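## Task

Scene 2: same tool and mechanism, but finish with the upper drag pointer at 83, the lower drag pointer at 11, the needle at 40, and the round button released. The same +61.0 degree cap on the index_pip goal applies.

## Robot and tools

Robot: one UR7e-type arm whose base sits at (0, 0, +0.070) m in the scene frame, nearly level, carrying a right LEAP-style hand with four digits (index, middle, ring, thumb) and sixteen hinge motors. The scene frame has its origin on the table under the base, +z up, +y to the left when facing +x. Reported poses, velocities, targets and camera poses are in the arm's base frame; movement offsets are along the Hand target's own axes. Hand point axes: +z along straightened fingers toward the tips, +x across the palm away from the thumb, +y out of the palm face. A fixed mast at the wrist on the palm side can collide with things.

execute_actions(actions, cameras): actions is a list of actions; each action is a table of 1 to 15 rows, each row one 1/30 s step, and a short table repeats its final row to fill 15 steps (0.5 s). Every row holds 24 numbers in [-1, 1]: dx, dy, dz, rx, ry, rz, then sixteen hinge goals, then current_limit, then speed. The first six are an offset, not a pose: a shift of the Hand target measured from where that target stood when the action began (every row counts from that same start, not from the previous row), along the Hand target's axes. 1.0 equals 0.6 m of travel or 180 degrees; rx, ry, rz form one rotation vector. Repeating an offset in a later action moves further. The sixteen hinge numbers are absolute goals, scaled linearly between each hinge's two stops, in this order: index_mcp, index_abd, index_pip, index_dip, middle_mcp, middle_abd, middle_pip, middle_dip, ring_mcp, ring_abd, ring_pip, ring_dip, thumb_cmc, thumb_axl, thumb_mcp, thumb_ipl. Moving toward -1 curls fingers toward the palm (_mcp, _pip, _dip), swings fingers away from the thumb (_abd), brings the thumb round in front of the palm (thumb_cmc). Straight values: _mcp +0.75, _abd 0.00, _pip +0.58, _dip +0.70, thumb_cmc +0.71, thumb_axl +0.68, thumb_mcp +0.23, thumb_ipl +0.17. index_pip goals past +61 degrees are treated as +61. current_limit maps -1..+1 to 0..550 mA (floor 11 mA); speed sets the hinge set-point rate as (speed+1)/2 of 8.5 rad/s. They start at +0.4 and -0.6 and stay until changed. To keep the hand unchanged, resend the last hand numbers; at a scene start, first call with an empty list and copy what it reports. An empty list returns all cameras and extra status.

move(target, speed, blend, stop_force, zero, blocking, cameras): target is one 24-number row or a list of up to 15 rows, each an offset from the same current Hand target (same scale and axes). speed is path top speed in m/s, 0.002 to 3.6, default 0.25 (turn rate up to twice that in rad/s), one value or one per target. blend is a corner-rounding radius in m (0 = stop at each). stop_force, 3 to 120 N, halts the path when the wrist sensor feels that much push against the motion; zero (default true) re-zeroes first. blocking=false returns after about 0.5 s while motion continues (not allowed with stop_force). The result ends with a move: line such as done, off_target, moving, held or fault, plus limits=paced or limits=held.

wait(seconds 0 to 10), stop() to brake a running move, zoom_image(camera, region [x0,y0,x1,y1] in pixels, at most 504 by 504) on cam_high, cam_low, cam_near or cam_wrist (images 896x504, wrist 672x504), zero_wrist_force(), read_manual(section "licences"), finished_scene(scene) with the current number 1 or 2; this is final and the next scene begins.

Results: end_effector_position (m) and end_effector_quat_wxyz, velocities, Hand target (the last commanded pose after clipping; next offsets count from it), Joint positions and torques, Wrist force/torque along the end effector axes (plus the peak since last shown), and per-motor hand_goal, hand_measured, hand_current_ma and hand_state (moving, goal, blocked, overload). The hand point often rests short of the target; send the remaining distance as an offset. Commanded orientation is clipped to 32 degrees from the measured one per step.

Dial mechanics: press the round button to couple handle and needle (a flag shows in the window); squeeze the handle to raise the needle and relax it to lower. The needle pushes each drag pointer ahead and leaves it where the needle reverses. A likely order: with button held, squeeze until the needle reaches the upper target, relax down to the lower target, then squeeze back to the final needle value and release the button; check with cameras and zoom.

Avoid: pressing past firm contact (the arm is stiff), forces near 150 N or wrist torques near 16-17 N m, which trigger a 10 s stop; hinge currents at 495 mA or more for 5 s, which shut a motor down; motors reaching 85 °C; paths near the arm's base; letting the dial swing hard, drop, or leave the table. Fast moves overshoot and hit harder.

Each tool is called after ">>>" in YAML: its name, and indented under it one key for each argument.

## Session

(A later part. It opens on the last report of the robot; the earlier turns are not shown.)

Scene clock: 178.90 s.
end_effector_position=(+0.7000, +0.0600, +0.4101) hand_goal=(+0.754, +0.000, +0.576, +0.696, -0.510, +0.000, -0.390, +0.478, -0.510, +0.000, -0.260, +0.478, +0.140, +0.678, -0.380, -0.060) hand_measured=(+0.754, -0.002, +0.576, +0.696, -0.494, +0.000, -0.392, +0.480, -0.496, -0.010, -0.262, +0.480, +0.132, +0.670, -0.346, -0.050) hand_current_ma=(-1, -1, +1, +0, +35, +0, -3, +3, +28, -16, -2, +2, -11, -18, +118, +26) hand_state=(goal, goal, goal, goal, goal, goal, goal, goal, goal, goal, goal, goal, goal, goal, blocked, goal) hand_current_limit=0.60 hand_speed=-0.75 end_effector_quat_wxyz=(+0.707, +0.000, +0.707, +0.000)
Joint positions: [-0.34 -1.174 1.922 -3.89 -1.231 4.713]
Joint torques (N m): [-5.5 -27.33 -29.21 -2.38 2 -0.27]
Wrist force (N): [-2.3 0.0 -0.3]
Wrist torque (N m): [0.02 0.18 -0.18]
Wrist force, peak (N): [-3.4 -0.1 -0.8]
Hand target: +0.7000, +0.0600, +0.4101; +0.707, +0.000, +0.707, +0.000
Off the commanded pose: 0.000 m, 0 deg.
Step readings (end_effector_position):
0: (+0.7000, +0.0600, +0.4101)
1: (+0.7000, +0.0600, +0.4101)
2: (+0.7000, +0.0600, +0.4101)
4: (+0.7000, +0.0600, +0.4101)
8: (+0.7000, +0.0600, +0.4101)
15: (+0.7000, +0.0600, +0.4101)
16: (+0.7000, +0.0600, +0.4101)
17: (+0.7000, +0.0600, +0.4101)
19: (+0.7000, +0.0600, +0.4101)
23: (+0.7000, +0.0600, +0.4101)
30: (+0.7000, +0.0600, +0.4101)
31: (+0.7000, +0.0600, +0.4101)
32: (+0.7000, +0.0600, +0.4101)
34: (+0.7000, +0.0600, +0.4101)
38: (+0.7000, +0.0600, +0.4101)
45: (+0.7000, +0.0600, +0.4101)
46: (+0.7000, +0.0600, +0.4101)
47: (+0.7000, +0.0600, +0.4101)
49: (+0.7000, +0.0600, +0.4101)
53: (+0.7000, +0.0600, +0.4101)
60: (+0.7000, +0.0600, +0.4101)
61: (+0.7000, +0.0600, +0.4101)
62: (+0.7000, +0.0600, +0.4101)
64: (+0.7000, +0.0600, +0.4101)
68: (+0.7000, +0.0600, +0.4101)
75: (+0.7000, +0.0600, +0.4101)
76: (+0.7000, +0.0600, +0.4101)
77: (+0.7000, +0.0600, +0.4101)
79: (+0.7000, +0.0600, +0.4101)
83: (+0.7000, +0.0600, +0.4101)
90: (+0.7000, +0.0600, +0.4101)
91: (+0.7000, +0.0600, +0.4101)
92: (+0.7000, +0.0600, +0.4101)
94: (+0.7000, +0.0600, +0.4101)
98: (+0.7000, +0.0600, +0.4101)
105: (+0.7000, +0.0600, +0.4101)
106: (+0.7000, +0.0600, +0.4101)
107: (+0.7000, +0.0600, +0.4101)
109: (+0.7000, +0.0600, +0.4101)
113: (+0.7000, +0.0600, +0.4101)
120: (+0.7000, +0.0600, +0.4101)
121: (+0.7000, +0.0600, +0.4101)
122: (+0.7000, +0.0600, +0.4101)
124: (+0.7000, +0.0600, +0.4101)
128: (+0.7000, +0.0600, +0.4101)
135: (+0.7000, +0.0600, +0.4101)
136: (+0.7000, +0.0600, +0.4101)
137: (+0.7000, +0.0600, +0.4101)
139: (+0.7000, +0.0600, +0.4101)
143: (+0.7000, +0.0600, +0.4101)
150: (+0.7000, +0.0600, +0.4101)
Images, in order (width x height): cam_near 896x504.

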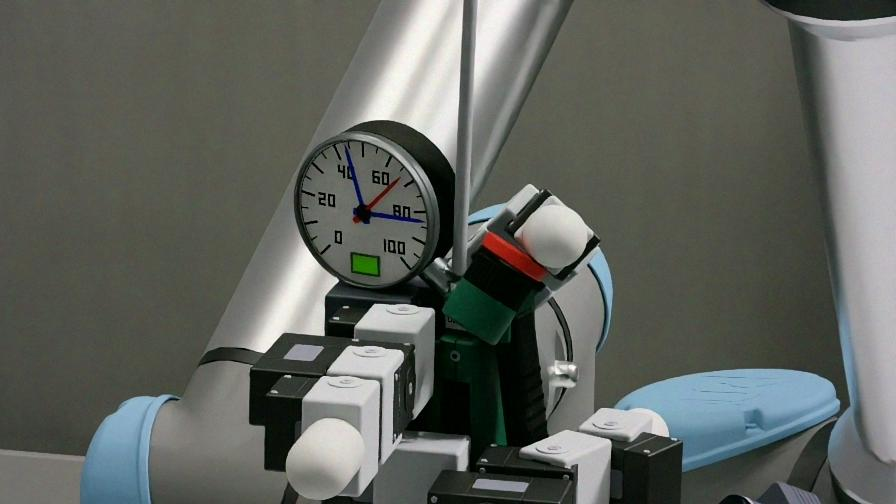

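>>> execute_actions:
  actions:
    - [[0,0,0,0,0,0,0.754,0,0.576,0.696,-0.51,0,-0.39,0.478,-0.51,0,-0.27,0.478,0.16,0.677,-0.06,-0.06,0.6,-0.55]]
    - [[0,0,0,0,0,0,0.754,0,0.576,0.696,-0.51,0,-0.78,0.478,-0.51,0,-0.8,0.478,0.16,0.677,-0.06,-0.06,0.6,-0.7]]
    - [[0,0,0,0,0,0,0.754,0,0.576,0.696,-0.51,0,-0.8,0.478,-0.51,0,-0.84,0.478,0.16,0.677,-0.38,-0.06,0.6,-0.7]]
    - [[0,0,0,0,0,0,0.754,0,0.576,0.696,-0.51,0,-0.79,0.478,-0.51,0,-0.82,0.478,0.16,0.677,-0.39,-0.06,0.6,-0.7]]
    - [[0,0,0,0,0,0,0.754,0,0.576,0.696,-0.51,0,-0.41,0.478,-0.51,0,-0.3,0.478,0.16,0.677,-0.39,-0.06,0.6,-0.7]]
    - [[0,0,0,0,0,0,0.754,0,0.576,0.696,-0.51,0,-0.38,0.478,-0.51,0,-0.25,0.478,0.16,0.677,-0.06,-0.06,0.6,-0.6]]
    - [[0,0,0,0,0,0,0.754,0,0.576,0.696,-0.51,0,-0.78,0.478,-0.51,0,-0.8,0.478,0.16,0.677,-0.06,-0.06,0.6,-0.7]]
    - [[0,0,0,0,0,0,0.754,0,0.576,0.696,-0.51,0,-0.8,0.478,-0.51,0,-0.84,0.478,0.16,0.677,-0.38,-0.06,0.6,-0.7]]
    - [[0,0,0,0,0,0,0.754,0,0.576,0.696,-0.51,0,-0.79,0.478,-0.51,0,-0.82,0.478,0.16,0.677,-0.39,-0.06,0.6,-0.7]]
    - [[0,0,0,0,0,0,0.754,0,0.576,0.696,-0.51,0,-0.41,0.478,-0.51,0,-0.3,0.478,0.16,0.677,-0.39,-0.06,0.6,-0.7]]
    - [[0,0,0,0,0,0,0.754,0,0.576,0.696,-0.51,0,-0.39,0.478,-0.51,0,-0.26,0.478,0.16,0.677,-0.39,-0.06,0.6,-0.75]]
  cameras: ["cam_near"]

>>> zoom_image:
  camera: "cam_near"
  region: [290, 120, 650, 400]

Scene clock: 221.80 s.
end_effector_position=(+0.7000, +0.0600, +0.4101) hand_goal=(+0.754, +0.000, +0.576, +0.696, -0.510, +0.000, -0.390, +0.478, -0.510, +0.000, -0.260, +0.478, +0.160, +0.678, -0.390, -0.060) hand_measured=(+0.754, -0.002, +0.576, +0.696, -0.488, +0.000, -0.392, +0.480, -0.496, -0.012, -0.262, +0.480, +0.154, +0.672, -0.352, -0.050) hand_current_ma=(-1, -1, +1, +0, +53, -1, -3, +3, +30, -17, -2, +2, -9, -14, +136, +22) hand_state=(goal, goal, goal, goal, blocked, goal, goal, goal, goal, goal, goal, goal, goal, goal, blocked, goal) hand_current_limit=0.60 hand_speed=-0.75 end_effector_quat_wxyz=(+0.707, +0.000, +0.707, +0.000)
Joint positions: [-0.34 -1.174 1.922 -3.89 -1.231 4.713]
Joint torques (N m): [-7.04 -27.06 -28.6 -2.65 1.91 -0.16]
Wrist force (N): [-1.3 -0.1 -0.2]
Wrist torque (N m): [0.00 0.12 -0.12]
Wrist force, peak (N): [-3.4 -0.1 -0.2]
Hand target: +0.7000, +0.0600, +0.4101; +0.707, +0.000, +0.707, +0.000
Off the commanded pose: 0.000 m, 0 deg.
Step readings (end_effector_position):
0: (+0.7000, +0.0600, +0.4101)
1: (+0.7000, +0.0600, +0.4101)
2: (+0.7000, +0.0600, +0.4101)
4: (+0.7000, +0.0600, +0.4101)
8: (+0.7000, +0.0600, +0.4101)
15: (+0.7000, +0.0600, +0.4101)
16: (+0.7000, +0.0600, +0.4101)
17: (+0.7000, +0.0600, +0.4101)
19: (+0.7000, +0.0600, +0.4101)
23: (+0.7000, +0.0600, +0.4101)
30: (+0.7000, +0.0600, +0.4101)
31: (+0.7000, +0.0600, +0.4101)
32: (+0.7000, +0.0600, +0.4101)
34: (+0.7000, +0.0600, +0.4101)
38: (+0.7000, +0.0600, +0.4101)
45: (+0.7000, +0.0600, +0.4101)
46: (+0.7000, +0.0600, +0.4101)
47: (+0.7000, +0.0600, +0.4101)
49: (+0.7000, +0.0600, +0.4101)
53: (+0.7000, +0.0600, +0.4101)
60: (+0.7000, +0.0600, +0.4101)
61: (+0.7000, +0.0600, +0.4101)
62: (+0.7000, +0.0600, +0.4101)
64: (+0.7000, +0.0600, +0.4101)
68: (+0.7000, +0.0600, +0.4101)
75: (+0.7000, +0.0600, +0.4101)
76: (+0.7000, +0.0600, +0.4101)
77: (+0.7000, +0.0600, +0.4101)
79: (+0.7000, +0.0600, +0.4101)
83: (+0.7000, +0.0600, +0.4101)
90: (+0.7000, +0.0600, +0.4101)
91: (+0.7000, +0.0600, +0.4101)
92: (+0.7000, +0.0600, +0.4101)
94: (+0.7000, +0.0600, +0.4101)
98: (+0.7000, +0.0600, +0.4101)
105: (+0.7000, +0.0600, +0.4101)
106: (+0.7000, +0.0600, +0.4101)
107: (+0.7000, +0.0600, +0.4101)
109: (+0.7000, +0.0600, +0.4101)
113: (+0.7000, +0.0600, +0.4101)
120: (+0.7000, +0.0600, +0.4101)
121: (+0.7000, +0.0600, +0.4101)
122: (+0.7000, +0.0600, +0.4101)
124: (+0.7000, +0.0600, +0.4101)
128: (+0.7000, +0.0600, +0.4101)
135: (+0.7000, +0.0600, +0.4101)
136: (+0.7000, +0.0600, +0.4101)
137: (+0.7000, +0.0600, +0.4101)
139: (+0.7000, +0.0600, +0.4101)
143: (+0.7000, +0.0600, +0.4101)
150: (+0.7000, +0.0600, +0.4101)
151: (+0.7000, +0.0600, +0.4101)
152: (+0.7000, +0.0600, +0.4101)
154: (+0.7000, +0.0600, +0.4101)
158: (+0.7000, +0.0600, +0.4101)
165: (+0.7000, +0.0600, +0.4101)
Images, in order (width x height): cam_near 896x504.

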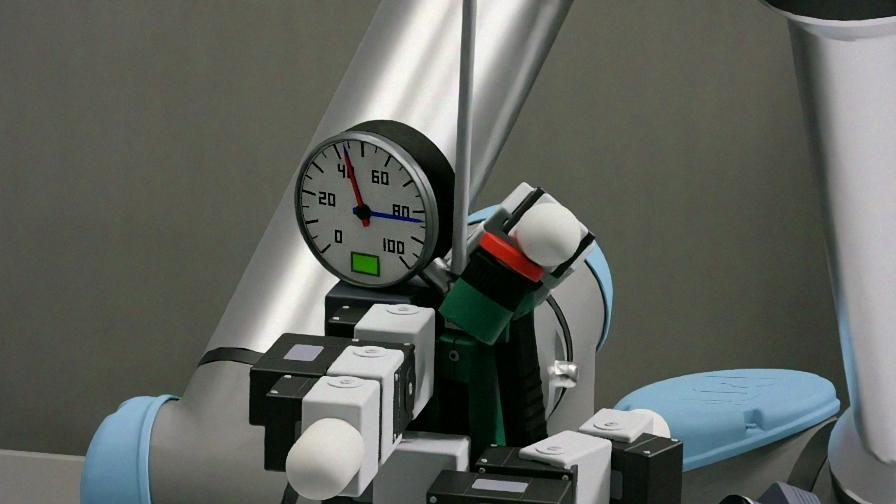

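Scaled by 1.400 from the camera's 896x504 image, which has a finer 1280x720 frame.

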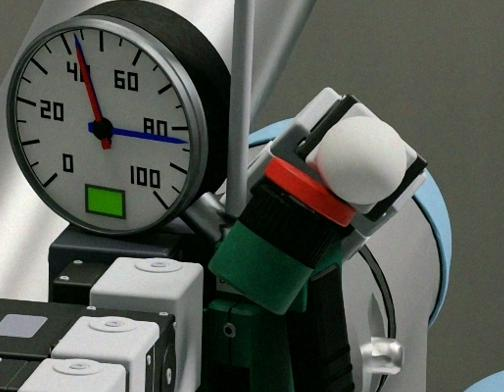

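>>> execute_actions:
  actions:
    - [[0,0,0,0,0,0,0.754,0,0.576,0.696,-0.51,0,-0.39,0.478,-0.51,0,-0.27,0.478,0.17,0.677,-0.06,-0.06,0.6,-0.55]]
    - [[0,0,0,0,0,0,0.754,0,0.576,0.696,-0.51,0,-0.78,0.478,-0.51,0,-0.8,0.478,0.17,0.677,-0.06,-0.06,0.6,-0.7]]
    - [[0,0,0,0,0,0,0.754,0,0.576,0.696,-0.51,0,-0.8,0.478,-0.51,0,-0.84,0.478,0.17,0.677,-0.38,-0.06,0.6,-0.7]]
    - [[0,0,0,0,0,0,0.754,0,0.576,0.696,-0.51,0,-0.79,0.478,-0.51,0,-0.82,0.478,0.17,0.677,-0.39,-0.06,0.6,-0.7]]
    - [[0,0,0,0,0,0,0.754,0,0.576,0.696,-0.51,0,-0.41,0.478,-0.51,0,-0.3,0.478,0.17,0.677,-0.39,-0.06,0.6,-0.7]]
    - [[0,0,0,0,0,0,0.754,0,0.576,0.696,-0.51,0,-0.38,0.478,-0.51,0,-0.25,0.478,0.17,0.677,-0.06,-0.06,0.6,-0.6]]
    - [[0,0,0,0,0,0,0.754,0,0.576,0.696,-0.51,0,-0.78,0.478,-0.51,0,-0.8,0.478,0.17,0.677,-0.06,-0.06,0.6,-0.7]]
    - [[0,0,0,0,0,0,0.754,0,0.576,0.696,-0.51,0,-0.8,0.478,-0.51,0,-0.84,0.478,0.17,0.677,-0.38,-0.06,0.6,-0.7]]
    - [[0,0,0,0,0,0,0.754,0,0.576,0.696,-0.51,0,-0.79,0.478,-0.51,0,-0.82,0.478,0.17,0.677,-0.39,-0.06,0.6,-0.7]]
    - [[0,0,0,0,0,0,0.754,0,0.576,0.696,-0.51,0,-0.41,0.478,-0.51,0,-0.3,0.478,0.17,0.677,-0.39,-0.06,0.6,-0.7]]
    - [[0,0,0,0,0,0,0.754,0,0.576,0.696,-0.51,0,-0.39,0.478,-0.51,0,-0.26,0.478,0.17,0.677,-0.39,-0.06,0.6,-0.75]]
  cameras: ["cam_near"]

>>> zoom_image:
  camera: "cam_near"
  region: [290, 120, 470, 300]

Scene clock: 243.93 s.
end_effector_position=(+0.7000, +0.0600, +0.4101) hand_goal=(+0.754, +0.000, +0.576, +0.696, -0.510, +0.000, -0.390, +0.478, -0.510, +0.000, -0.260, +0.478, +0.170, +0.678, -0.390, -0.060) hand_measured=(+0.754, -0.002, +0.576, +0.696, -0.488, +0.000, -0.392, +0.480, -0.496, -0.012, -0.262, +0.480, +0.164, +0.672, -0.354, -0.052) hand_current_ma=(-1, -1, +1, +0, +53, +0, -3, +3, +29, -17, -2, +2, -8, -12, +130, +21) hand_state=(goal, goal, goal, goal, blocked, goal, goal, goal, goal, goal, goal, goal, goal, goal, blocked, goal) hand_current_limit=0.60 hand_speed=-0.75 end_effector_quat_wxyz=(+0.707, +0.000, +0.707, +0.000)
Joint positions: [-0.34 -1.174 1.922 -3.89 -1.231 4.713]
Joint torques (N m): [-6.68 -28 -28.83 -2.85 1.63 0.11]
Wrist force (N): [-1.1 -0.2 -0.4]
Wrist torque (N m): [-0.01 0.11 -0.10]
Wrist force, peak (N): [-3.3 -0.2 -0.1]
Hand target: +0.7000, +0.0600, +0.4101; +0.707, +0.000, +0.707, +0.000
Off the commanded pose: 0.000 m, 0 deg.
Step readings (end_effector_position):
0: (+0.7000, +0.0600, +0.4101)
1: (+0.7000, +0.0600, +0.4101)
2: (+0.7000, +0.0600, +0.4101)
4: (+0.7000, +0.0600, +0.4101)
8: (+0.7000, +0.0600, +0.4101)
15: (+0.7000, +0.0600, +0.4101)
16: (+0.7000, +0.0600, +0.4101)
17: (+0.7000, +0.0600, +0.4101)
19: (+0.7000, +0.0600, +0.4101)
23: (+0.7000, +0.0600, +0.4101)
30: (+0.7000, +0.0600, +0.4101)
31: (+0.7000, +0.0600, +0.4101)
32: (+0.7000, +0.0600, +0.4101)
34: (+0.7000, +0.0600, +0.4101)
38: (+0.7000, +0.0600, +0.4101)
45: (+0.7000, +0.0600, +0.4101)
46: (+0.7000, +0.0600, +0.4101)
47: (+0.7000, +0.0600, +0.4101)
49: (+0.7000, +0.0600, +0.4101)
53: (+0.7000, +0.0600, +0.4101)
60: (+0.7000, +0.0600, +0.4101)
61: (+0.7000, +0.0600, +0.4101)
62: (+0.7000, +0.0600, +0.4101)
64: (+0.7000, +0.0600, +0.4101)
68: (+0.7000, +0.0600, +0.4101)
75: (+0.7000, +0.0600, +0.4101)
76: (+0.7000, +0.0600, +0.4101)
77: (+0.7000, +0.0600, +0.4101)
79: (+0.7000, +0.0600, +0.4101)
83: (+0.7000, +0.0600, +0.4101)
90: (+0.7000, +0.0600, +0.4101)
91: (+0.7000, +0.0600, +0.4101)
92: (+0.7000, +0.0600, +0.4101)
94: (+0.7000, +0.0600, +0.4101)
98: (+0.7000, +0.0600, +0.4101)
105: (+0.7000, +0.0600, +0.4101)
106: (+0.7000, +0.0600, +0.4101)
107: (+0.7000, +0.0600, +0.4101)
109: (+0.7000, +0.0600, +0.4101)
113: (+0.7000, +0.0600, +0.4101)
120: (+0.7000, +0.0600, +0.4101)
121: (+0.7000, +0.0600, +0.4101)
122: (+0.7000, +0.0600, +0.4101)
124: (+0.7000, +0.0600, +0.4101)
128: (+0.7000, +0.0600, +0.4101)
135: (+0.7000, +0.0600, +0.4101)
136: (+0.7000, +0.0600, +0.4101)
137: (+0.7000, +0.0600, +0.4101)
139: (+0.7000, +0.0600, +0.4101)
143: (+0.7000, +0.0600, +0.4101)
150: (+0.7000, +0.0600, +0.4101)
151: (+0.7000, +0.0600, +0.4101)
152: (+0.7000, +0.0600, +0.4101)
154: (+0.7000, +0.0600, +0.4101)
158: (+0.7000, +0.0600, +0.4101)
165: (+0.7000, +0.0600, +0.4101)
Images, in order (width x height): cam_near 896x504.

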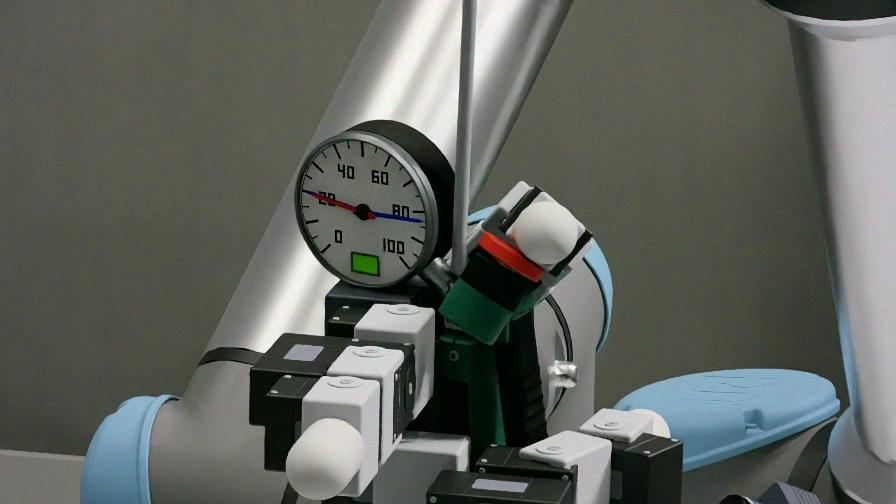

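Scaled by 2.800 from the camera's 896x504 image, which has a finer 1280x720 frame.

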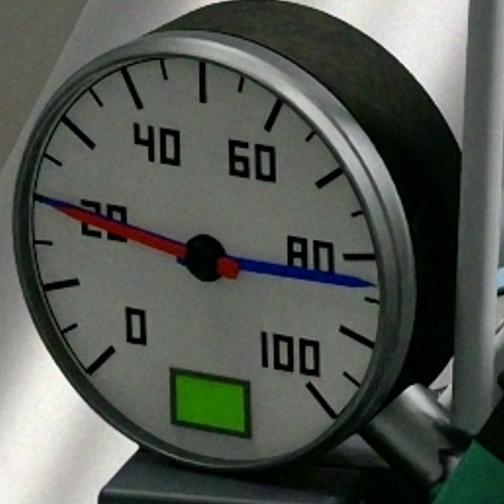

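>>> execute_actions:
  actions:
    - [[0,0,0,0,0,0,0.754,0,0.576,0.696,-0.51,0,-0.39,0.478,-0.51,0,-0.27,0.478,0.17,0.677,-0.06,-0.06,0.6,-0.55]]
    - [[0,0,0,0,0,0,0.754,0,0.576,0.696,-0.51,0,-0.39,0.478,-0.51,0,-0.27,0.478,0.17,0.677,-0.06,-0.06,0.6,-0.7]]
    - [[0,0,0,0,0,0,0.754,0,0.576,0.696,-0.51,0,-0.78,0.478,-0.51,0,-0.8,0.478,0.17,0.677,-0.06,-0.06,0.6,-0.7]]
    - [[0,0,0,0,0,0,0.754,0,0.576,0.696,-0.51,0,-0.8,0.478,-0.51,0,-0.84,0.478,0.17,0.677,-0.38,-0.06,0.6,-0.7]]
    - [[0,0,0,0,0,0,0.754,0,0.576,0.696,-0.51,0,-0.79,0.478,-0.51,0,-0.82,0.478,0.17,0.677,-0.39,-0.06,0.6,-0.7]]
    - [[0,0,0,0,0,0,0.754,0,0.576,0.696,-0.51,0,-0.6,0.478,-0.51,0,-0.56,0.478,0.17,0.677,-0.39,-0.06,0.6,-0.8]]
  cameras: ["cam_near"]

>>> zoom_image:
  camera: "cam_near"
  region: [290, 120, 470, 300]

Scene clock: 265.33 s.
end_effector_position=(+0.7000, +0.0600, +0.4101) hand_goal=(+0.754, +0.000, +0.576, +0.696, -0.510, +0.000, -0.600, +0.478, -0.510, +0.000, -0.560, +0.478, +0.170, +0.678, -0.390, -0.060) hand_measured=(+0.754, -0.002, +0.576, +0.696, -0.488, +0.000, -0.598, +0.480, -0.486, -0.012, -0.556, +0.480, +0.166, +0.672, -0.354, -0.052) hand_current_ma=(-1, -1, +1, +0, +54, +1, +2, +3, +58, -19, +7, +2, -7, -11, +131, +19) hand_state=(goal, goal, goal, goal, blocked, goal, goal, goal, blocked, goal, goal, goal, goal, goal, blocked, goal) hand_current_limit=0.60 hand_speed=-0.80 end_effector_quat_wxyz=(+0.707, +0.000, +0.707, +0.000)
Joint positions: [-0.34 -1.174 1.922 -3.89 -1.231 4.713]
Joint torques (N m): [-6.87 -27.52 -28.52 -3.06 1.62 0.56]
Wrist force (N): [-2.6 0.0 -0.5]
Wrist torque (N m): [0.04 0.18 -0.19]
Wrist force, peak (N): [-3.2 0.1 0.0]
Hand target: +0.7000, +0.0600, +0.4101; +0.707, +0.000, +0.707, +0.000
Off the commanded pose: 0.000 m, 0 deg.
Step readings (end_effector_position):
0: (+0.7000, +0.0600, +0.4101)
1: (+0.7000, +0.0600, +0.4101)
2: (+0.7000, +0.0600, +0.4101)
4: (+0.7000, +0.0600, +0.4101)
8: (+0.7000, +0.0600, +0.4101)
15: (+0.7000, +0.0600, +0.4101)
16: (+0.7000, +0.0600, +0.4101)
17: (+0.7000, +0.0600, +0.4101)
19: (+0.7000, +0.0600, +0.4101)
23: (+0.7000, +0.0600, +0.4101)
30: (+0.7000, +0.0600, +0.4101)
31: (+0.7000, +0.0600, +0.4101)
32: (+0.7000, +0.0600, +0.4101)
34: (+0.7000, +0.0600, +0.4101)
38: (+0.7000, +0.0600, +0.4101)
45: (+0.7000, +0.0600, +0.4101)
46: (+0.7000, +0.0600, +0.4101)
47: (+0.7000, +0.0600, +0.4101)
49: (+0.7000, +0.0600, +0.4101)
53: (+0.7000, +0.0600, +0.4101)
60: (+0.7000, +0.0600, +0.4101)
61: (+0.7000, +0.0600, +0.4101)
62: (+0.7000, +0.0600, +0.4101)
64: (+0.7000, +0.0600, +0.4101)
68: (+0.7000, +0.0600, +0.4101)
75: (+0.7000, +0.0600, +0.4101)
76: (+0.7000, +0.0600, +0.4101)
77: (+0.7000, +0.0600, +0.4101)
79: (+0.7000, +0.0600, +0.4101)
83: (+0.7000, +0.0600, +0.4101)
90: (+0.7000, +0.0600, +0.4101)
Images, in order (width x height): cam_near 896x504.

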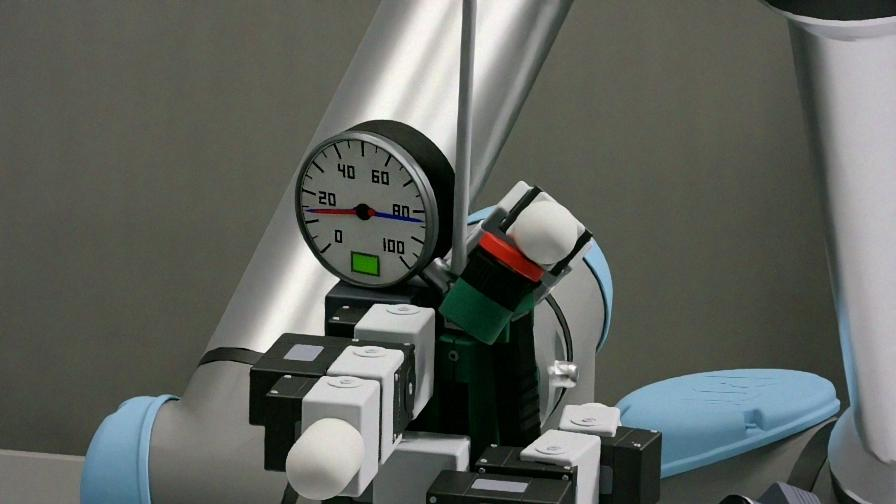

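Scaled by 2.800 from the camera's 896x504 image, which has a finer 1280x720 frame.

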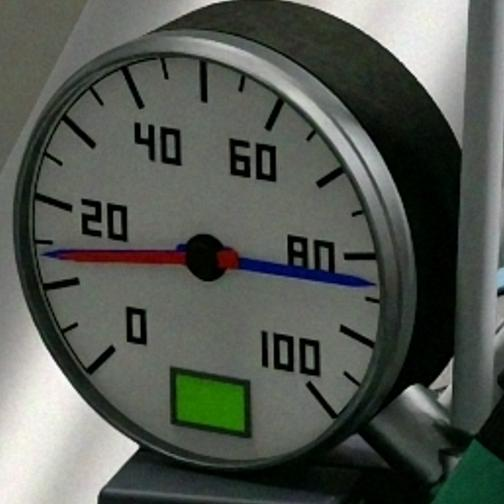

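>>> execute_actions:
  actions:
    - [[0,0,0,0,0,0,0.754,0,0.576,0.696,-0.51,0,-0.568,0.478,-0.51,0,-0.515,0.478,0.17,0.677,-0.39,-0.06,0.6,-0.9]]
  cameras: ["cam_near"]

>>> zoom_image:
  camera: "cam_near"
  region: [295, 170, 375, 250]

Scene clock: 274.00 s.
end_effector_position=(+0.7000, +0.0600, +0.4101) hand_goal=(+0.754, +0.000, +0.576, +0.696, -0.510, +0.000, -0.568, +0.478, -0.510, +0.000, -0.514, +0.478, +0.170, +0.678, -0.390, -0.060) hand_measured=(+0.754, -0.002, +0.576, +0.696, -0.488, +0.000, -0.566, +0.480, -0.486, -0.012, -0.510, +0.480, +0.166, +0.672, -0.354, -0.052) hand_current_ma=(-1, -1, +1, +0, +54, +1, +4, +3, +58, -19, +4, +2, -7, -11, +131, +19) hand_state=(goal, goal, goal, goal, blocked, goal, goal, goal, blocked, goal, goal, goal, goal, goal, blocked, goal) hand_current_limit=0.60 hand_speed=-0.90 end_effector_quat_wxyz=(+0.707, +0.000, +0.707, +0.000)
Joint positions: [-0.34 -1.174 1.922 -3.89 -1.231 4.713]
Joint torques (N m): [-6.7 -27.98 -27.81 -3.03 1.43 0.41]
Wrist force (N): [-3.2 0.2 0.0]
Wrist torque (N m): [0.03 0.23 -0.23]
Wrist force, peak (N): [-3.2 0.2 0.0]
Hand target: +0.7000, +0.0600, +0.4101; +0.707, +0.000, +0.707, +0.000
Off the commanded pose: 0.000 m, 0 deg.
Step readings (end_effector_position):
0: (+0.7000, +0.0600, +0.4101)
1: (+0.7000, +0.0600, +0.4101)
2: (+0.7000, +0.0600, +0.4101)
4: (+0.7000, +0.0600, +0.4101)
8: (+0.7000, +0.0600, +0.4101)
15: (+0.7000, +0.0600, +0.4101)
Images, in order (width x height): cam_near 896x504.

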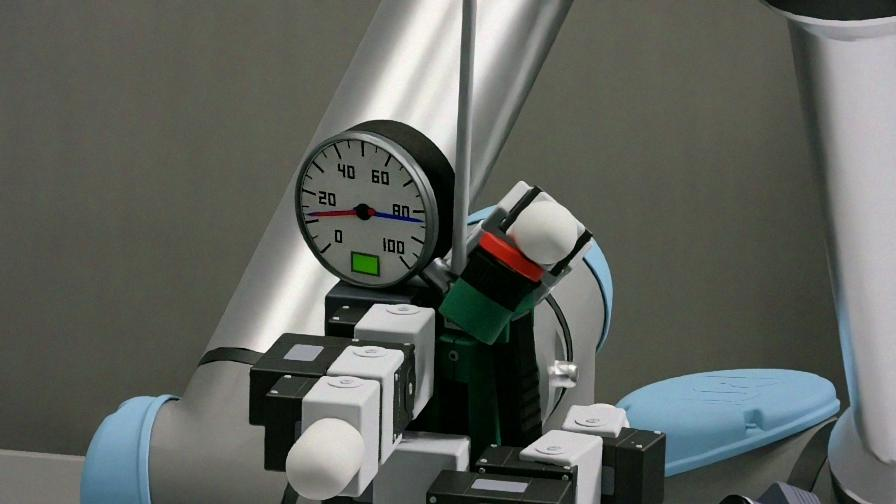

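Scaled by 6.300 from the camera's 896x504 image, which has a finer 1280x720 frame.

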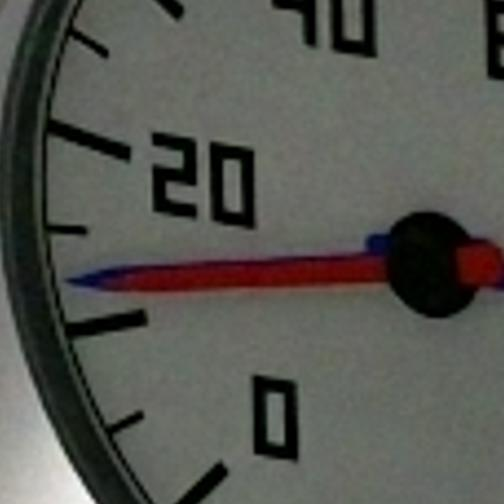

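>>> execute_actions:
  actions:
    - [[0,0,0,0,0,0,0.754,0,0.576,0.696,-0.51,0,-0.538,0.478,-0.51,0,-0.472,0.478,0.17,0.677,-0.39,-0.06,0.6,-0.9]]
  cameras: ["cam_near"]

>>> zoom_image:
  camera: "cam_near"
  region: [295, 170, 375, 250]

Scene clock: 282.87 s.
end_effector_position=(+0.7000, +0.0600, +0.4101) hand_goal=(+0.754, +0.000, +0.576, +0.696, -0.510, +0.000, -0.538, +0.478, -0.510, +0.000, -0.472, +0.478, +0.170, +0.678, -0.390, -0.060) hand_measured=(+0.754, -0.002, +0.576, +0.696, -0.488, +0.000, -0.534, +0.480, -0.486, -0.012, -0.470, +0.480, +0.166, +0.672, -0.354, -0.052) hand_current_ma=(-1, -1, +1, +0, +54, +1, +4, +3, +58, -19, +2, +2, -7, -11, +131, +19) hand_state=(goal, goal, goal, goal, blocked, goal, goal, goal, blocked, goal, goal, goal, goal, goal, blocked, goal) hand_current_limit=0.60 hand_speed=-0.90 end_effector_quat_wxyz=(+0.707, +0.000, +0.707, +0.000)
Joint positions: [-0.34 -1.174 1.922 -3.89 -1.231 4.713]
Joint torques (N m): [-6.48 -28.29 -27.75 -2.88 1.3 0.5]
Wrist force (N): [-3.0 0.1 -0.1]
Wrist torque (N m): [0.02 0.19 -0.21]
Wrist force, peak (N): [-3.3 -0.2 -0.4]
Hand target: +0.7000, +0.0600, +0.4101; +0.707, +0.000, +0.707, +0.000
Off the commanded pose: 0.000 m, 0 deg.
Step readings (end_effector_position):
0: (+0.7000, +0.0600, +0.4101)
1: (+0.7000, +0.0600, +0.4101)
2: (+0.7000, +0.0600, +0.4101)
4: (+0.7000, +0.0600, +0.4101)
8: (+0.7000, +0.0600, +0.4101)
15: (+0.7000, +0.0600, +0.4101)
Images, in order (width x height): cam_near 896x504.

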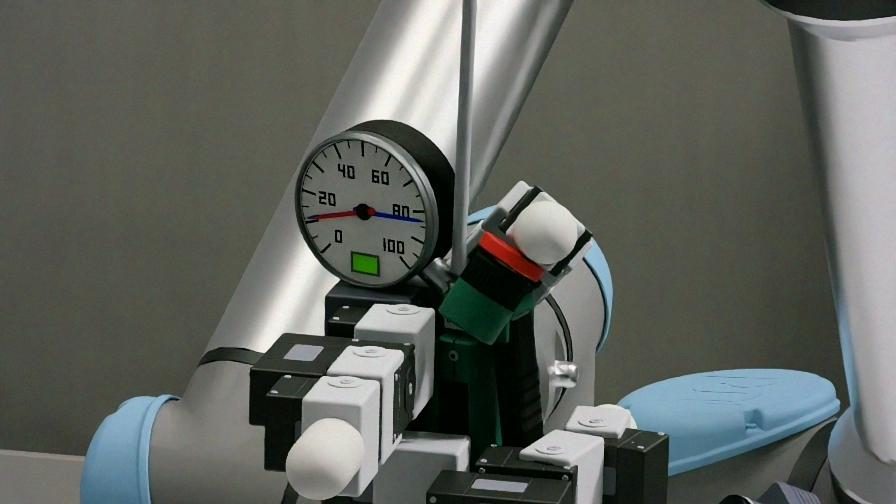

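Scaled by 6.300 from the camera's 896x504 image, which has a finer 1280x720 frame.

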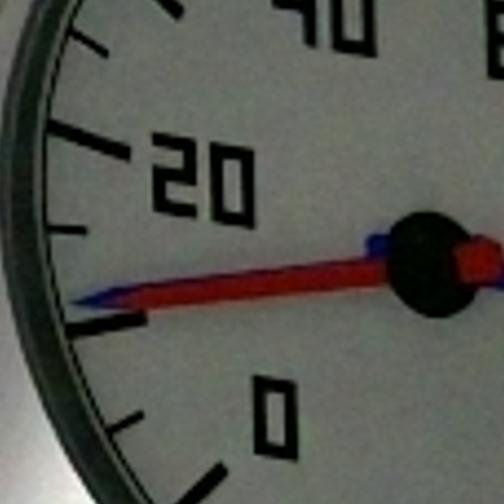

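>>> execute_actions:
  actions:
    - [[0,0,0,0,0,0,0.754,0,0.576,0.696,-0.51,0,-0.53,0.478,-0.51,0,-0.462,0.478,0.17,0.677,-0.39,-0.06,0.6,-0.92]]
    - [[0,0,0,0,0,0,0.754,0,0.576,0.696,-0.51,0,-0.76,0.478,-0.51,0,-0.78,0.478,0.17,0.677,-0.39,-0.06,0.6,-0.75]]
    - [[0,0,0,0,0,0,0.754,0,0.576,0.696,-0.51,0,-0.8,0.478,-0.51,0,-0.85,0.478,0.17,0.677,-0.4,-0.06,0.6,-0.75]]
    - [[0,0,0,0,0,0,0.754,0,0.576,0.696,-0.51,0,-0.79,0.478,-0.51,0,-0.83,0.478,0.15,0.677,-0.06,-0.06,0.6,-0.6]]
    - [[0,0,0,0,0,0,0.754,0,0.576,0.696,-0.51,0,-0.78,0.478,-0.51,0,-0.81,0.478,0.15,0.677,-0.06,-0.06,0.6,-0.7]]
    - [[0,0,0,0,0,0,0.754,0,0.576,0.696,-0.51,0,-0.4,0.478,-0.51,0,-0.28,0.478,0.15,0.677,-0.06,-0.06,0.6,-0.65]]
    - [[0,0,0,0,0,0,0.754,0,0.576,0.696,-0.51,0,-0.39,0.478,-0.51,0,-0.27,0.478,0.15,0.677,-0.34,-0.06,0.6,-0.65]]
    - [[0,0,0,0,0,0,0.754,0,0.576,0.696,-0.51,0,-0.4,0.478,-0.51,0,-0.28,0.478,0.15,0.677,-0.38,-0.06,0.6,-0.7]]
    - [[0,0,0,0,0,0,0.754,0,0.576,0.696,-0.51,0,-0.74,0.478,-0.51,0,-0.74,0.478,0.15,0.677,-0.39,-0.06,0.6,-0.7]]
    - [[0,0,0,0,0,0,0.754,0,0.576,0.696,-0.51,0,-0.8,0.478,-0.51,0,-0.85,0.478,0.15,0.677,-0.4,-0.06,0.6,-0.75]]
  cameras: ["cam_near"]

>>> zoom_image:
  camera: "cam_near"
  region: [290, 120, 650, 400]

>>> zoom_image:
  camera: "cam_near"
  region: [290, 120, 470, 300]

Scene clock: 317.40 s.
end_effector_position=(+0.7000, +0.0600, +0.4101) hand_goal=(+0.754, +0.000, +0.576, +0.696, -0.510, +0.000, -0.800, +0.478, -0.510, +0.000, -0.850, +0.478, +0.150, +0.678, -0.400, -0.060) hand_measured=(+0.754, -0.002, +0.576, +0.696, -0.480, +0.002, -0.738, +0.494, -0.502, -0.012, -0.778, +0.480, +0.152, +0.684, -0.352, -0.048) hand_current_ma=(-1, -1, +1, +0, +80, +2, +187, +32, +16, -20, +227, +2, +3, +10, +189, +36) hand_state=(goal, goal, goal, goal, blocked, goal, blocked, goal, goal, goal, blocked, goal, goal, goal, blocked, goal) hand_current_limit=0.60 hand_speed=-0.75 end_effector_quat_wxyz=(+0.707, +0.000, +0.707, +0.000)
Joint positions: [-0.34 -1.174 1.922 -3.89 -1.231 4.713]
Joint torques (N m): [-6.02 -29.26 -28.97 -2.98 1.18 0.86]
Wrist force (N): [-2.7 0.1 -0.3]
Wrist torque (N m): [0.03 0.16 -0.17]
Wrist force, peak (N): [-3.3 0.1 -0.5]
Hand target: +0.7000, +0.0600, +0.4101; +0.707, +0.000, +0.707, +0.000
Off the commanded pose: 0.000 m, 0 deg.
Step readings (end_effector_position):
0: (+0.7000, +0.0600, +0.4101)
1: (+0.7000, +0.0600, +0.4101)
2: (+0.7000, +0.0600, +0.4101)
4: (+0.7000, +0.0600, +0.4101)
8: (+0.7000, +0.0600, +0.4101)
15: (+0.7000, +0.0600, +0.4101)
16: (+0.7000, +0.0600, +0.4101)
17: (+0.7000, +0.0600, +0.4101)
19: (+0.7000, +0.0600, +0.4101)
23: (+0.7000, +0.0600, +0.4101)
30: (+0.7000, +0.0600, +0.4101)
31: (+0.7000, +0.0600, +0.4101)
32: (+0.7000, +0.0600, +0.4101)
34: (+0.7000, +0.0600, +0.4101)
38: (+0.7000, +0.0600, +0.4101)
45: (+0.7000, +0.0600, +0.4101)
46: (+0.7000, +0.0600, +0.4101)
47: (+0.7000, +0.0600, +0.4101)
49: (+0.7000, +0.0600, +0.4101)
53: (+0.7000, +0.0600, +0.4101)
60: (+0.7000, +0.0600, +0.4101)
61: (+0.7000, +0.0600, +0.4101)
62: (+0.7000, +0.0600, +0.4101)
64: (+0.7000, +0.0600, +0.4101)
68: (+0.7000, +0.0600, +0.4101)
75: (+0.7000, +0.0600, +0.4101)
76: (+0.7000, +0.0600, +0.4101)
77: (+0.7000, +0.0600, +0.4101)
79: (+0.7000, +0.0600, +0.4101)
83: (+0.7000, +0.0600, +0.4101)
90: (+0.7000, +0.0600, +0.4101)
91: (+0.7000, +0.0600, +0.4101)
92: (+0.7000, +0.0600, +0.4101)
94: (+0.7000, +0.0600, +0.4101)
98: (+0.7000, +0.0600, +0.4101)
105: (+0.7000, +0.0600, +0.4101)
106: (+0.7000, +0.0600, +0.4101)
107: (+0.7000, +0.0600, +0.4101)
109: (+0.7000, +0.0600, +0.4101)
113: (+0.7000, +0.0600, +0.4101)
120: (+0.7000, +0.0600, +0.4101)
121: (+0.7000, +0.0600, +0.4101)
122: (+0.7000, +0.0600, +0.4101)
124: (+0.7000, +0.0600, +0.4101)
128: (+0.7000, +0.0600, +0.4101)
135: (+0.7000, +0.0600, +0.4101)
136: (+0.7000, +0.0600, +0.4101)
137: (+0.7000, +0.0600, +0.4101)
139: (+0.7000, +0.0600, +0.4101)
143: (+0.7000, +0.0600, +0.4101)
150: (+0.7000, +0.0600, +0.4101)
Images, in order (width x height): cam_near 896x504.

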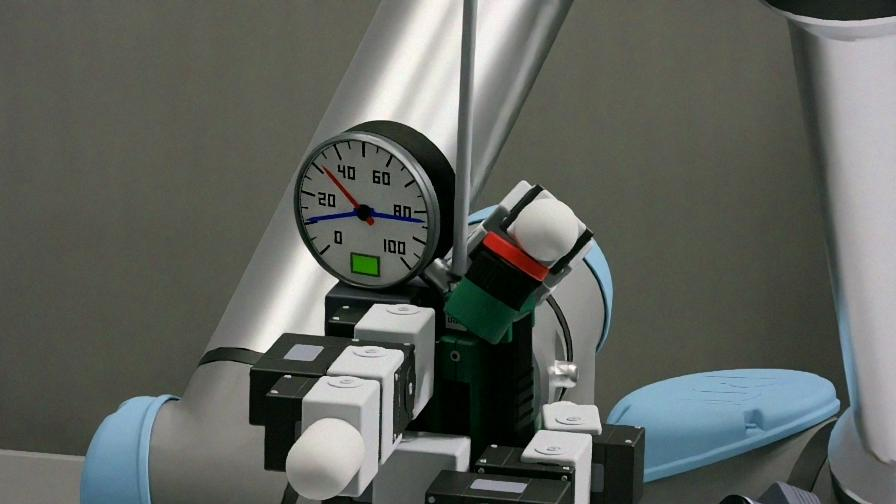

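Scaled by 1.400 from the camera's 896x504 image, which has a finer 1280x720 frame.

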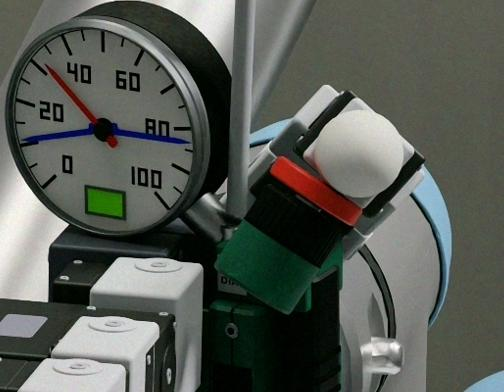

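Scaled by 2.800 from the camera's 896x504 image, which has a finer 1280x720 frame.

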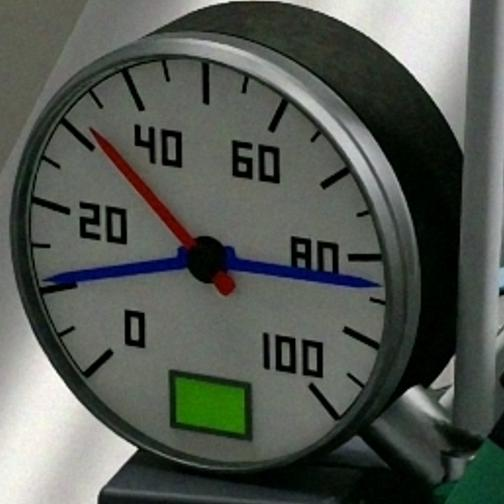

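>>> execute_actions:
  actions:
    - [[0,0,0,0,0,0,0.754,0,0.576,0.696,-0.51,0,-0.79,0.478,-0.51,0,-0.83,0.478,0.15,0.677,-0.06,-0.06,0.6,-0.6]]
    - [[0,0,0,0,0,0,0.754,0,0.576,0.696,-0.51,0,-0.78,0.478,-0.51,0,-0.81,0.478,0.15,0.677,-0.06,-0.06,0.6,-0.7]]
    - [[0,0,0,0,0,0,0.754,0,0.576,0.696,-0.51,0,-0.4,0.478,-0.51,0,-0.28,0.478,0.15,0.677,-0.06,-0.06,0.6,-0.65]]
    - [[0,0,0,0,0,0,0.754,0,0.576,0.696,-0.51,0,-0.39,0.478,-0.51,0,-0.27,0.478,0.15,0.677,-0.34,-0.06,0.6,-0.65]]
    - [[0,0,0,0,0,0,0.754,0,0.576,0.696,-0.51,0,-0.4,0.478,-0.51,0,-0.28,0.478,0.15,0.677,-0.38,-0.06,0.6,-0.7]]
    - [[0,0,0,0,0,0,0.754,0,0.576,0.696,-0.51,0,-0.655,0.478,-0.51,0,-0.66,0.478,0.15,0.677,-0.39,-0.06,0.6,-0.75]]
  cameras: ["cam_near"]

>>> zoom_image:
  camera: "cam_near"
  region: [290, 120, 470, 300]

Scene clock: 346.23 s.
end_effector_position=(+0.7000, +0.0600, +0.4101) hand_goal=(+0.754, +0.000, +0.576, +0.696, -0.510, +0.000, -0.654, +0.478, -0.510, +0.000, -0.660, +0.478, +0.150, +0.678, -0.390, -0.060) hand_measured=(+0.754, -0.002, +0.576, +0.696, -0.496, +0.002, -0.646, +0.480, -0.500, -0.010, -0.618, +0.480, +0.148, +0.676, -0.344, -0.048) hand_current_ma=(-1, -1, +1, +0, +26, +3, +13, +3, +17, -14, +108, +2, -3, -2, +178, +35) hand_state=(goal, goal, goal, goal, goal, goal, goal, goal, goal, goal, blocked, goal, goal, goal, blocked, goal) hand_current_limit=0.60 hand_speed=-0.75 end_effector_quat_wxyz=(+0.707, +0.000, +0.707, +0.000)
Joint positions: [-0.34 -1.174 1.922 -3.89 -1.231 4.713]
Joint torques (N m): [-4.65 -28.95 -28.56 -1.99 1.22 1.21]
Wrist force (N): [-1.1 0.1 -0.2]
Wrist torque (N m): [0.04 0.13 -0.09]
Wrist force, peak (N): [-3.5 -0.1 0.2]
Hand target: +0.7000, +0.0600, +0.4101; +0.707, +0.000, +0.707, +0.000
Off the commanded pose: 0.000 m, 0 deg.
Step readings (end_effector_position):
0: (+0.7000, +0.0600, +0.4101)
1: (+0.7000, +0.0600, +0.4101)
2: (+0.7000, +0.0600, +0.4101)
4: (+0.7000, +0.0600, +0.4101)
8: (+0.7000, +0.0600, +0.4101)
15: (+0.7000, +0.0600, +0.4101)
16: (+0.7000, +0.0600, +0.4101)
17: (+0.7000, +0.0600, +0.4101)
19: (+0.7000, +0.0600, +0.4101)
23: (+0.7000, +0.0600, +0.4101)
30: (+0.7000, +0.0600, +0.4101)
31: (+0.7000, +0.0600, +0.4101)
32: (+0.7000, +0.0600, +0.4101)
34: (+0.7000, +0.0600, +0.4101)
38: (+0.7000, +0.0600, +0.4101)
45: (+0.7000, +0.0600, +0.4101)
46: (+0.7000, +0.0600, +0.4101)
47: (+0.7000, +0.0600, +0.4101)
49: (+0.7000, +0.0600, +0.4101)
53: (+0.7000, +0.0600, +0.4101)
60: (+0.7000, +0.0600, +0.4101)
61: (+0.7000, +0.0600, +0.4101)
62: (+0.7000, +0.0600, +0.4101)
64: (+0.7000, +0.0600, +0.4101)
68: (+0.7000, +0.0600, +0.4101)
75: (+0.7000, +0.0600, +0.4101)
76: (+0.7000, +0.0600, +0.4101)
77: (+0.7000, +0.0600, +0.4101)
79: (+0.7000, +0.0600, +0.4101)
83: (+0.7000, +0.0600, +0.4101)
90: (+0.7000, +0.0600, +0.4101)
Images, in order (width x height): cam_near 896x504.

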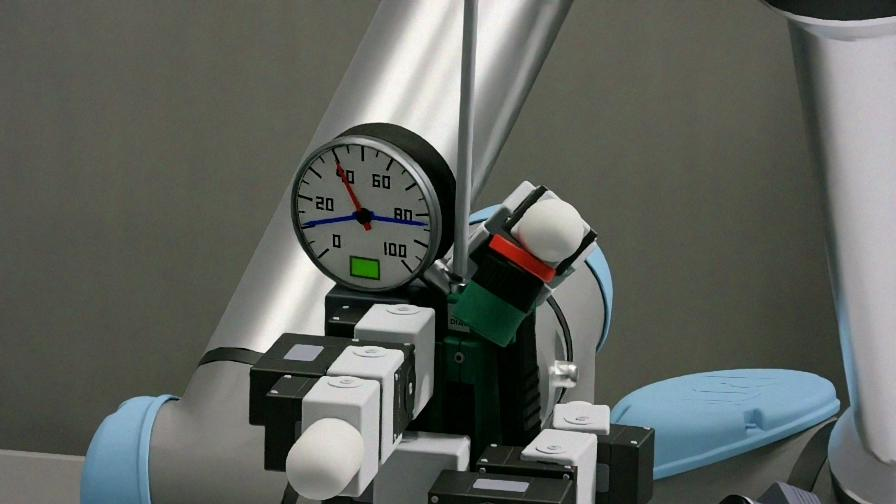

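Scaled by 2.800 from the camera's 896x504 image, which has a finer 1280x720 frame.

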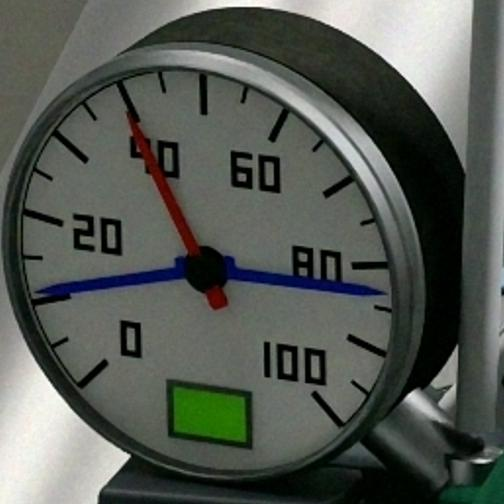

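>>> zoom_image:
  camera: "cam_near"
  region: [310, 140, 400, 240]

Scaled by 5.040 from the camera's 896x504 image, which has a finer 1280x720 frame.

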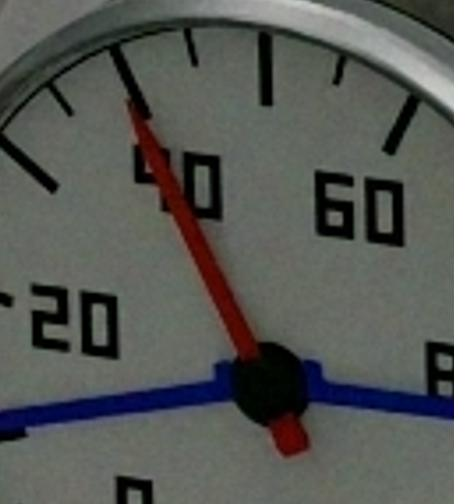

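>>> execute_actions:
  actions:
    - [[0,0,0,0,0,0,0.754,0,0.576,0.696,-0.51,0,-0.666,0.478,-0.51,0,-0.677,0.478,0.15,0.677,-0.39,-0.06,0.6,-0.9]]
    - [[0,0,0,0,0,0,0.754,0,0.576,0.696,-0.51,0,-0.666,0.478,-0.51,0,-0.677,0.478,0.15,0.677,-0.06,-0.06,0.6,-0.6]]
    - [[0,0,0,0,0,0,0.754,0,0.576,0.696,-0.51,0,-0.666,0.478,-0.51,0,-0.677,0.478,0.15,0.677,-0.06,-0.06,0.6,-0.7]]
  cameras: ["cam_near"]

>>> zoom_image:
  camera: "cam_near"
  region: [310, 140, 400, 240]

>>> zoom_image:
  camera: "cam_near"
  region: [290, 120, 470, 300]

Scene clock: 378.00 s.
end_effector_position=(+0.7000, +0.0600, +0.4101) hand_goal=(+0.754, +0.000, +0.576, +0.696, -0.510, +0.000, -0.666, +0.478, -0.510, +0.000, -0.676, +0.478, +0.150, +0.678, -0.060, -0.060) hand_measured=(+0.754, -0.002, +0.576, +0.696, -0.496, +0.002, -0.658, +0.480, -0.500, -0.010, -0.634, +0.480, +0.148, +0.678, -0.064, -0.058) hand_current_ma=(-1, -1, +1, +0, +26, +3, +11, +3, +18, -14, +110, +2, -2, +0, -9, +2) hand_state=(goal, goal, goal, goal, goal, goal, goal, goal, goal, goal, blocked, goal, goal, goal, goal, goal) hand_current_limit=0.60 hand_speed=-0.70 end_effector_quat_wxyz=(+0.707, +0.000, +0.707, +0.000)
Joint positions: [-0.34 -1.174 1.922 -3.89 -1.231 4.713]
Joint torques (N m): [-5.48 -28.81 -28.64 -0.82 1.22 1.37]
Wrist force (N): [0.3 -0.2 0.0]
Wrist torque (N m): [-0.03 0.04 -0.01]
Wrist force, peak (N): [-1.7 -0.4 -0.1]
Hand target: +0.7000, +0.0600, +0.4101; +0.707, +0.000, +0.707, +0.000
Off the commanded pose: 0.000 m, 0 deg.
Step readings (end_effector_position):
0: (+0.7000, +0.0600, +0.4101)
1: (+0.7000, +0.0600, +0.4101)
2: (+0.7000, +0.0600, +0.4101)
4: (+0.7000, +0.0600, +0.4101)
8: (+0.7000, +0.0600, +0.4101)
15: (+0.7000, +0.0600, +0.4101)
16: (+0.7000, +0.0600, +0.4101)
17: (+0.7000, +0.0600, +0.4101)
19: (+0.7000, +0.0600, +0.4101)
23: (+0.7000, +0.0600, +0.4101)
30: (+0.7000, +0.0600, +0.4101)
31: (+0.7000, +0.0600, +0.4101)
32: (+0.7000, +0.0600, +0.4101)
34: (+0.7000, +0.0600, +0.4101)
38: (+0.7000, +0.0600, +0.4101)
45: (+0.7000, +0.0600, +0.4101)
Images, in order (width x height): cam_near 896x504.

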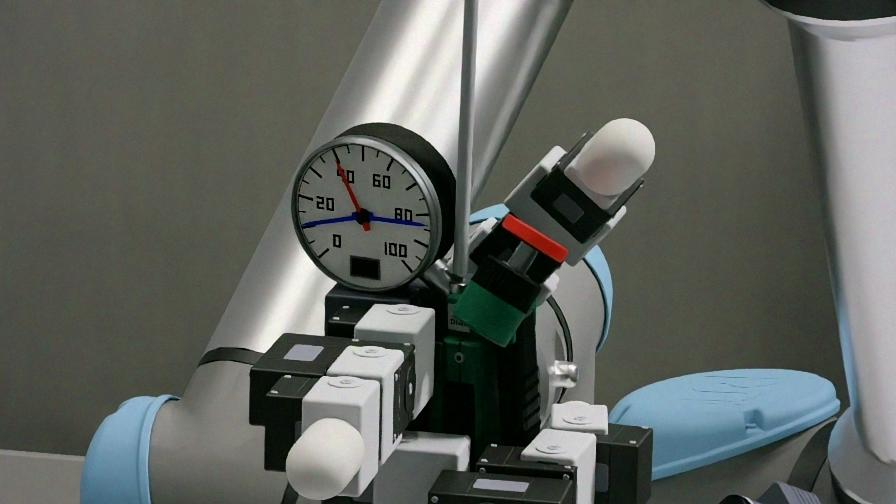

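Scaled by 5.040 from the camera's 896x504 image, which has a finer 1280x720 frame.

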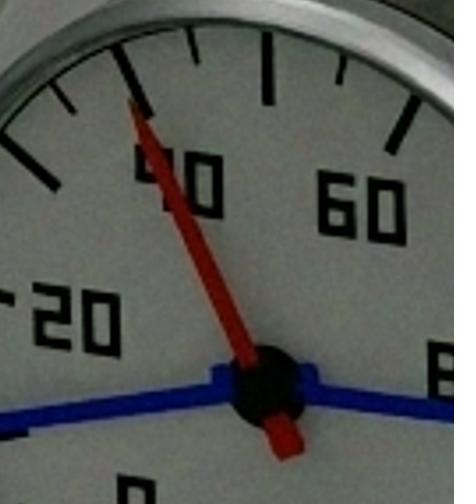

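Scaled by 2.800 from the camera's 896x504 image, which has a finer 1280x720 frame.

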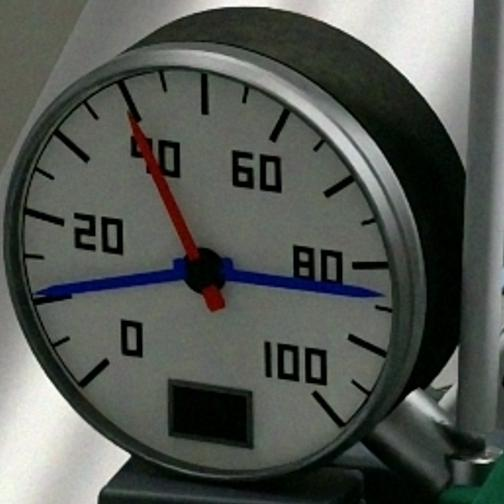

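>>> finished_scene:
  scene: 2

The scene is finished: the task was done.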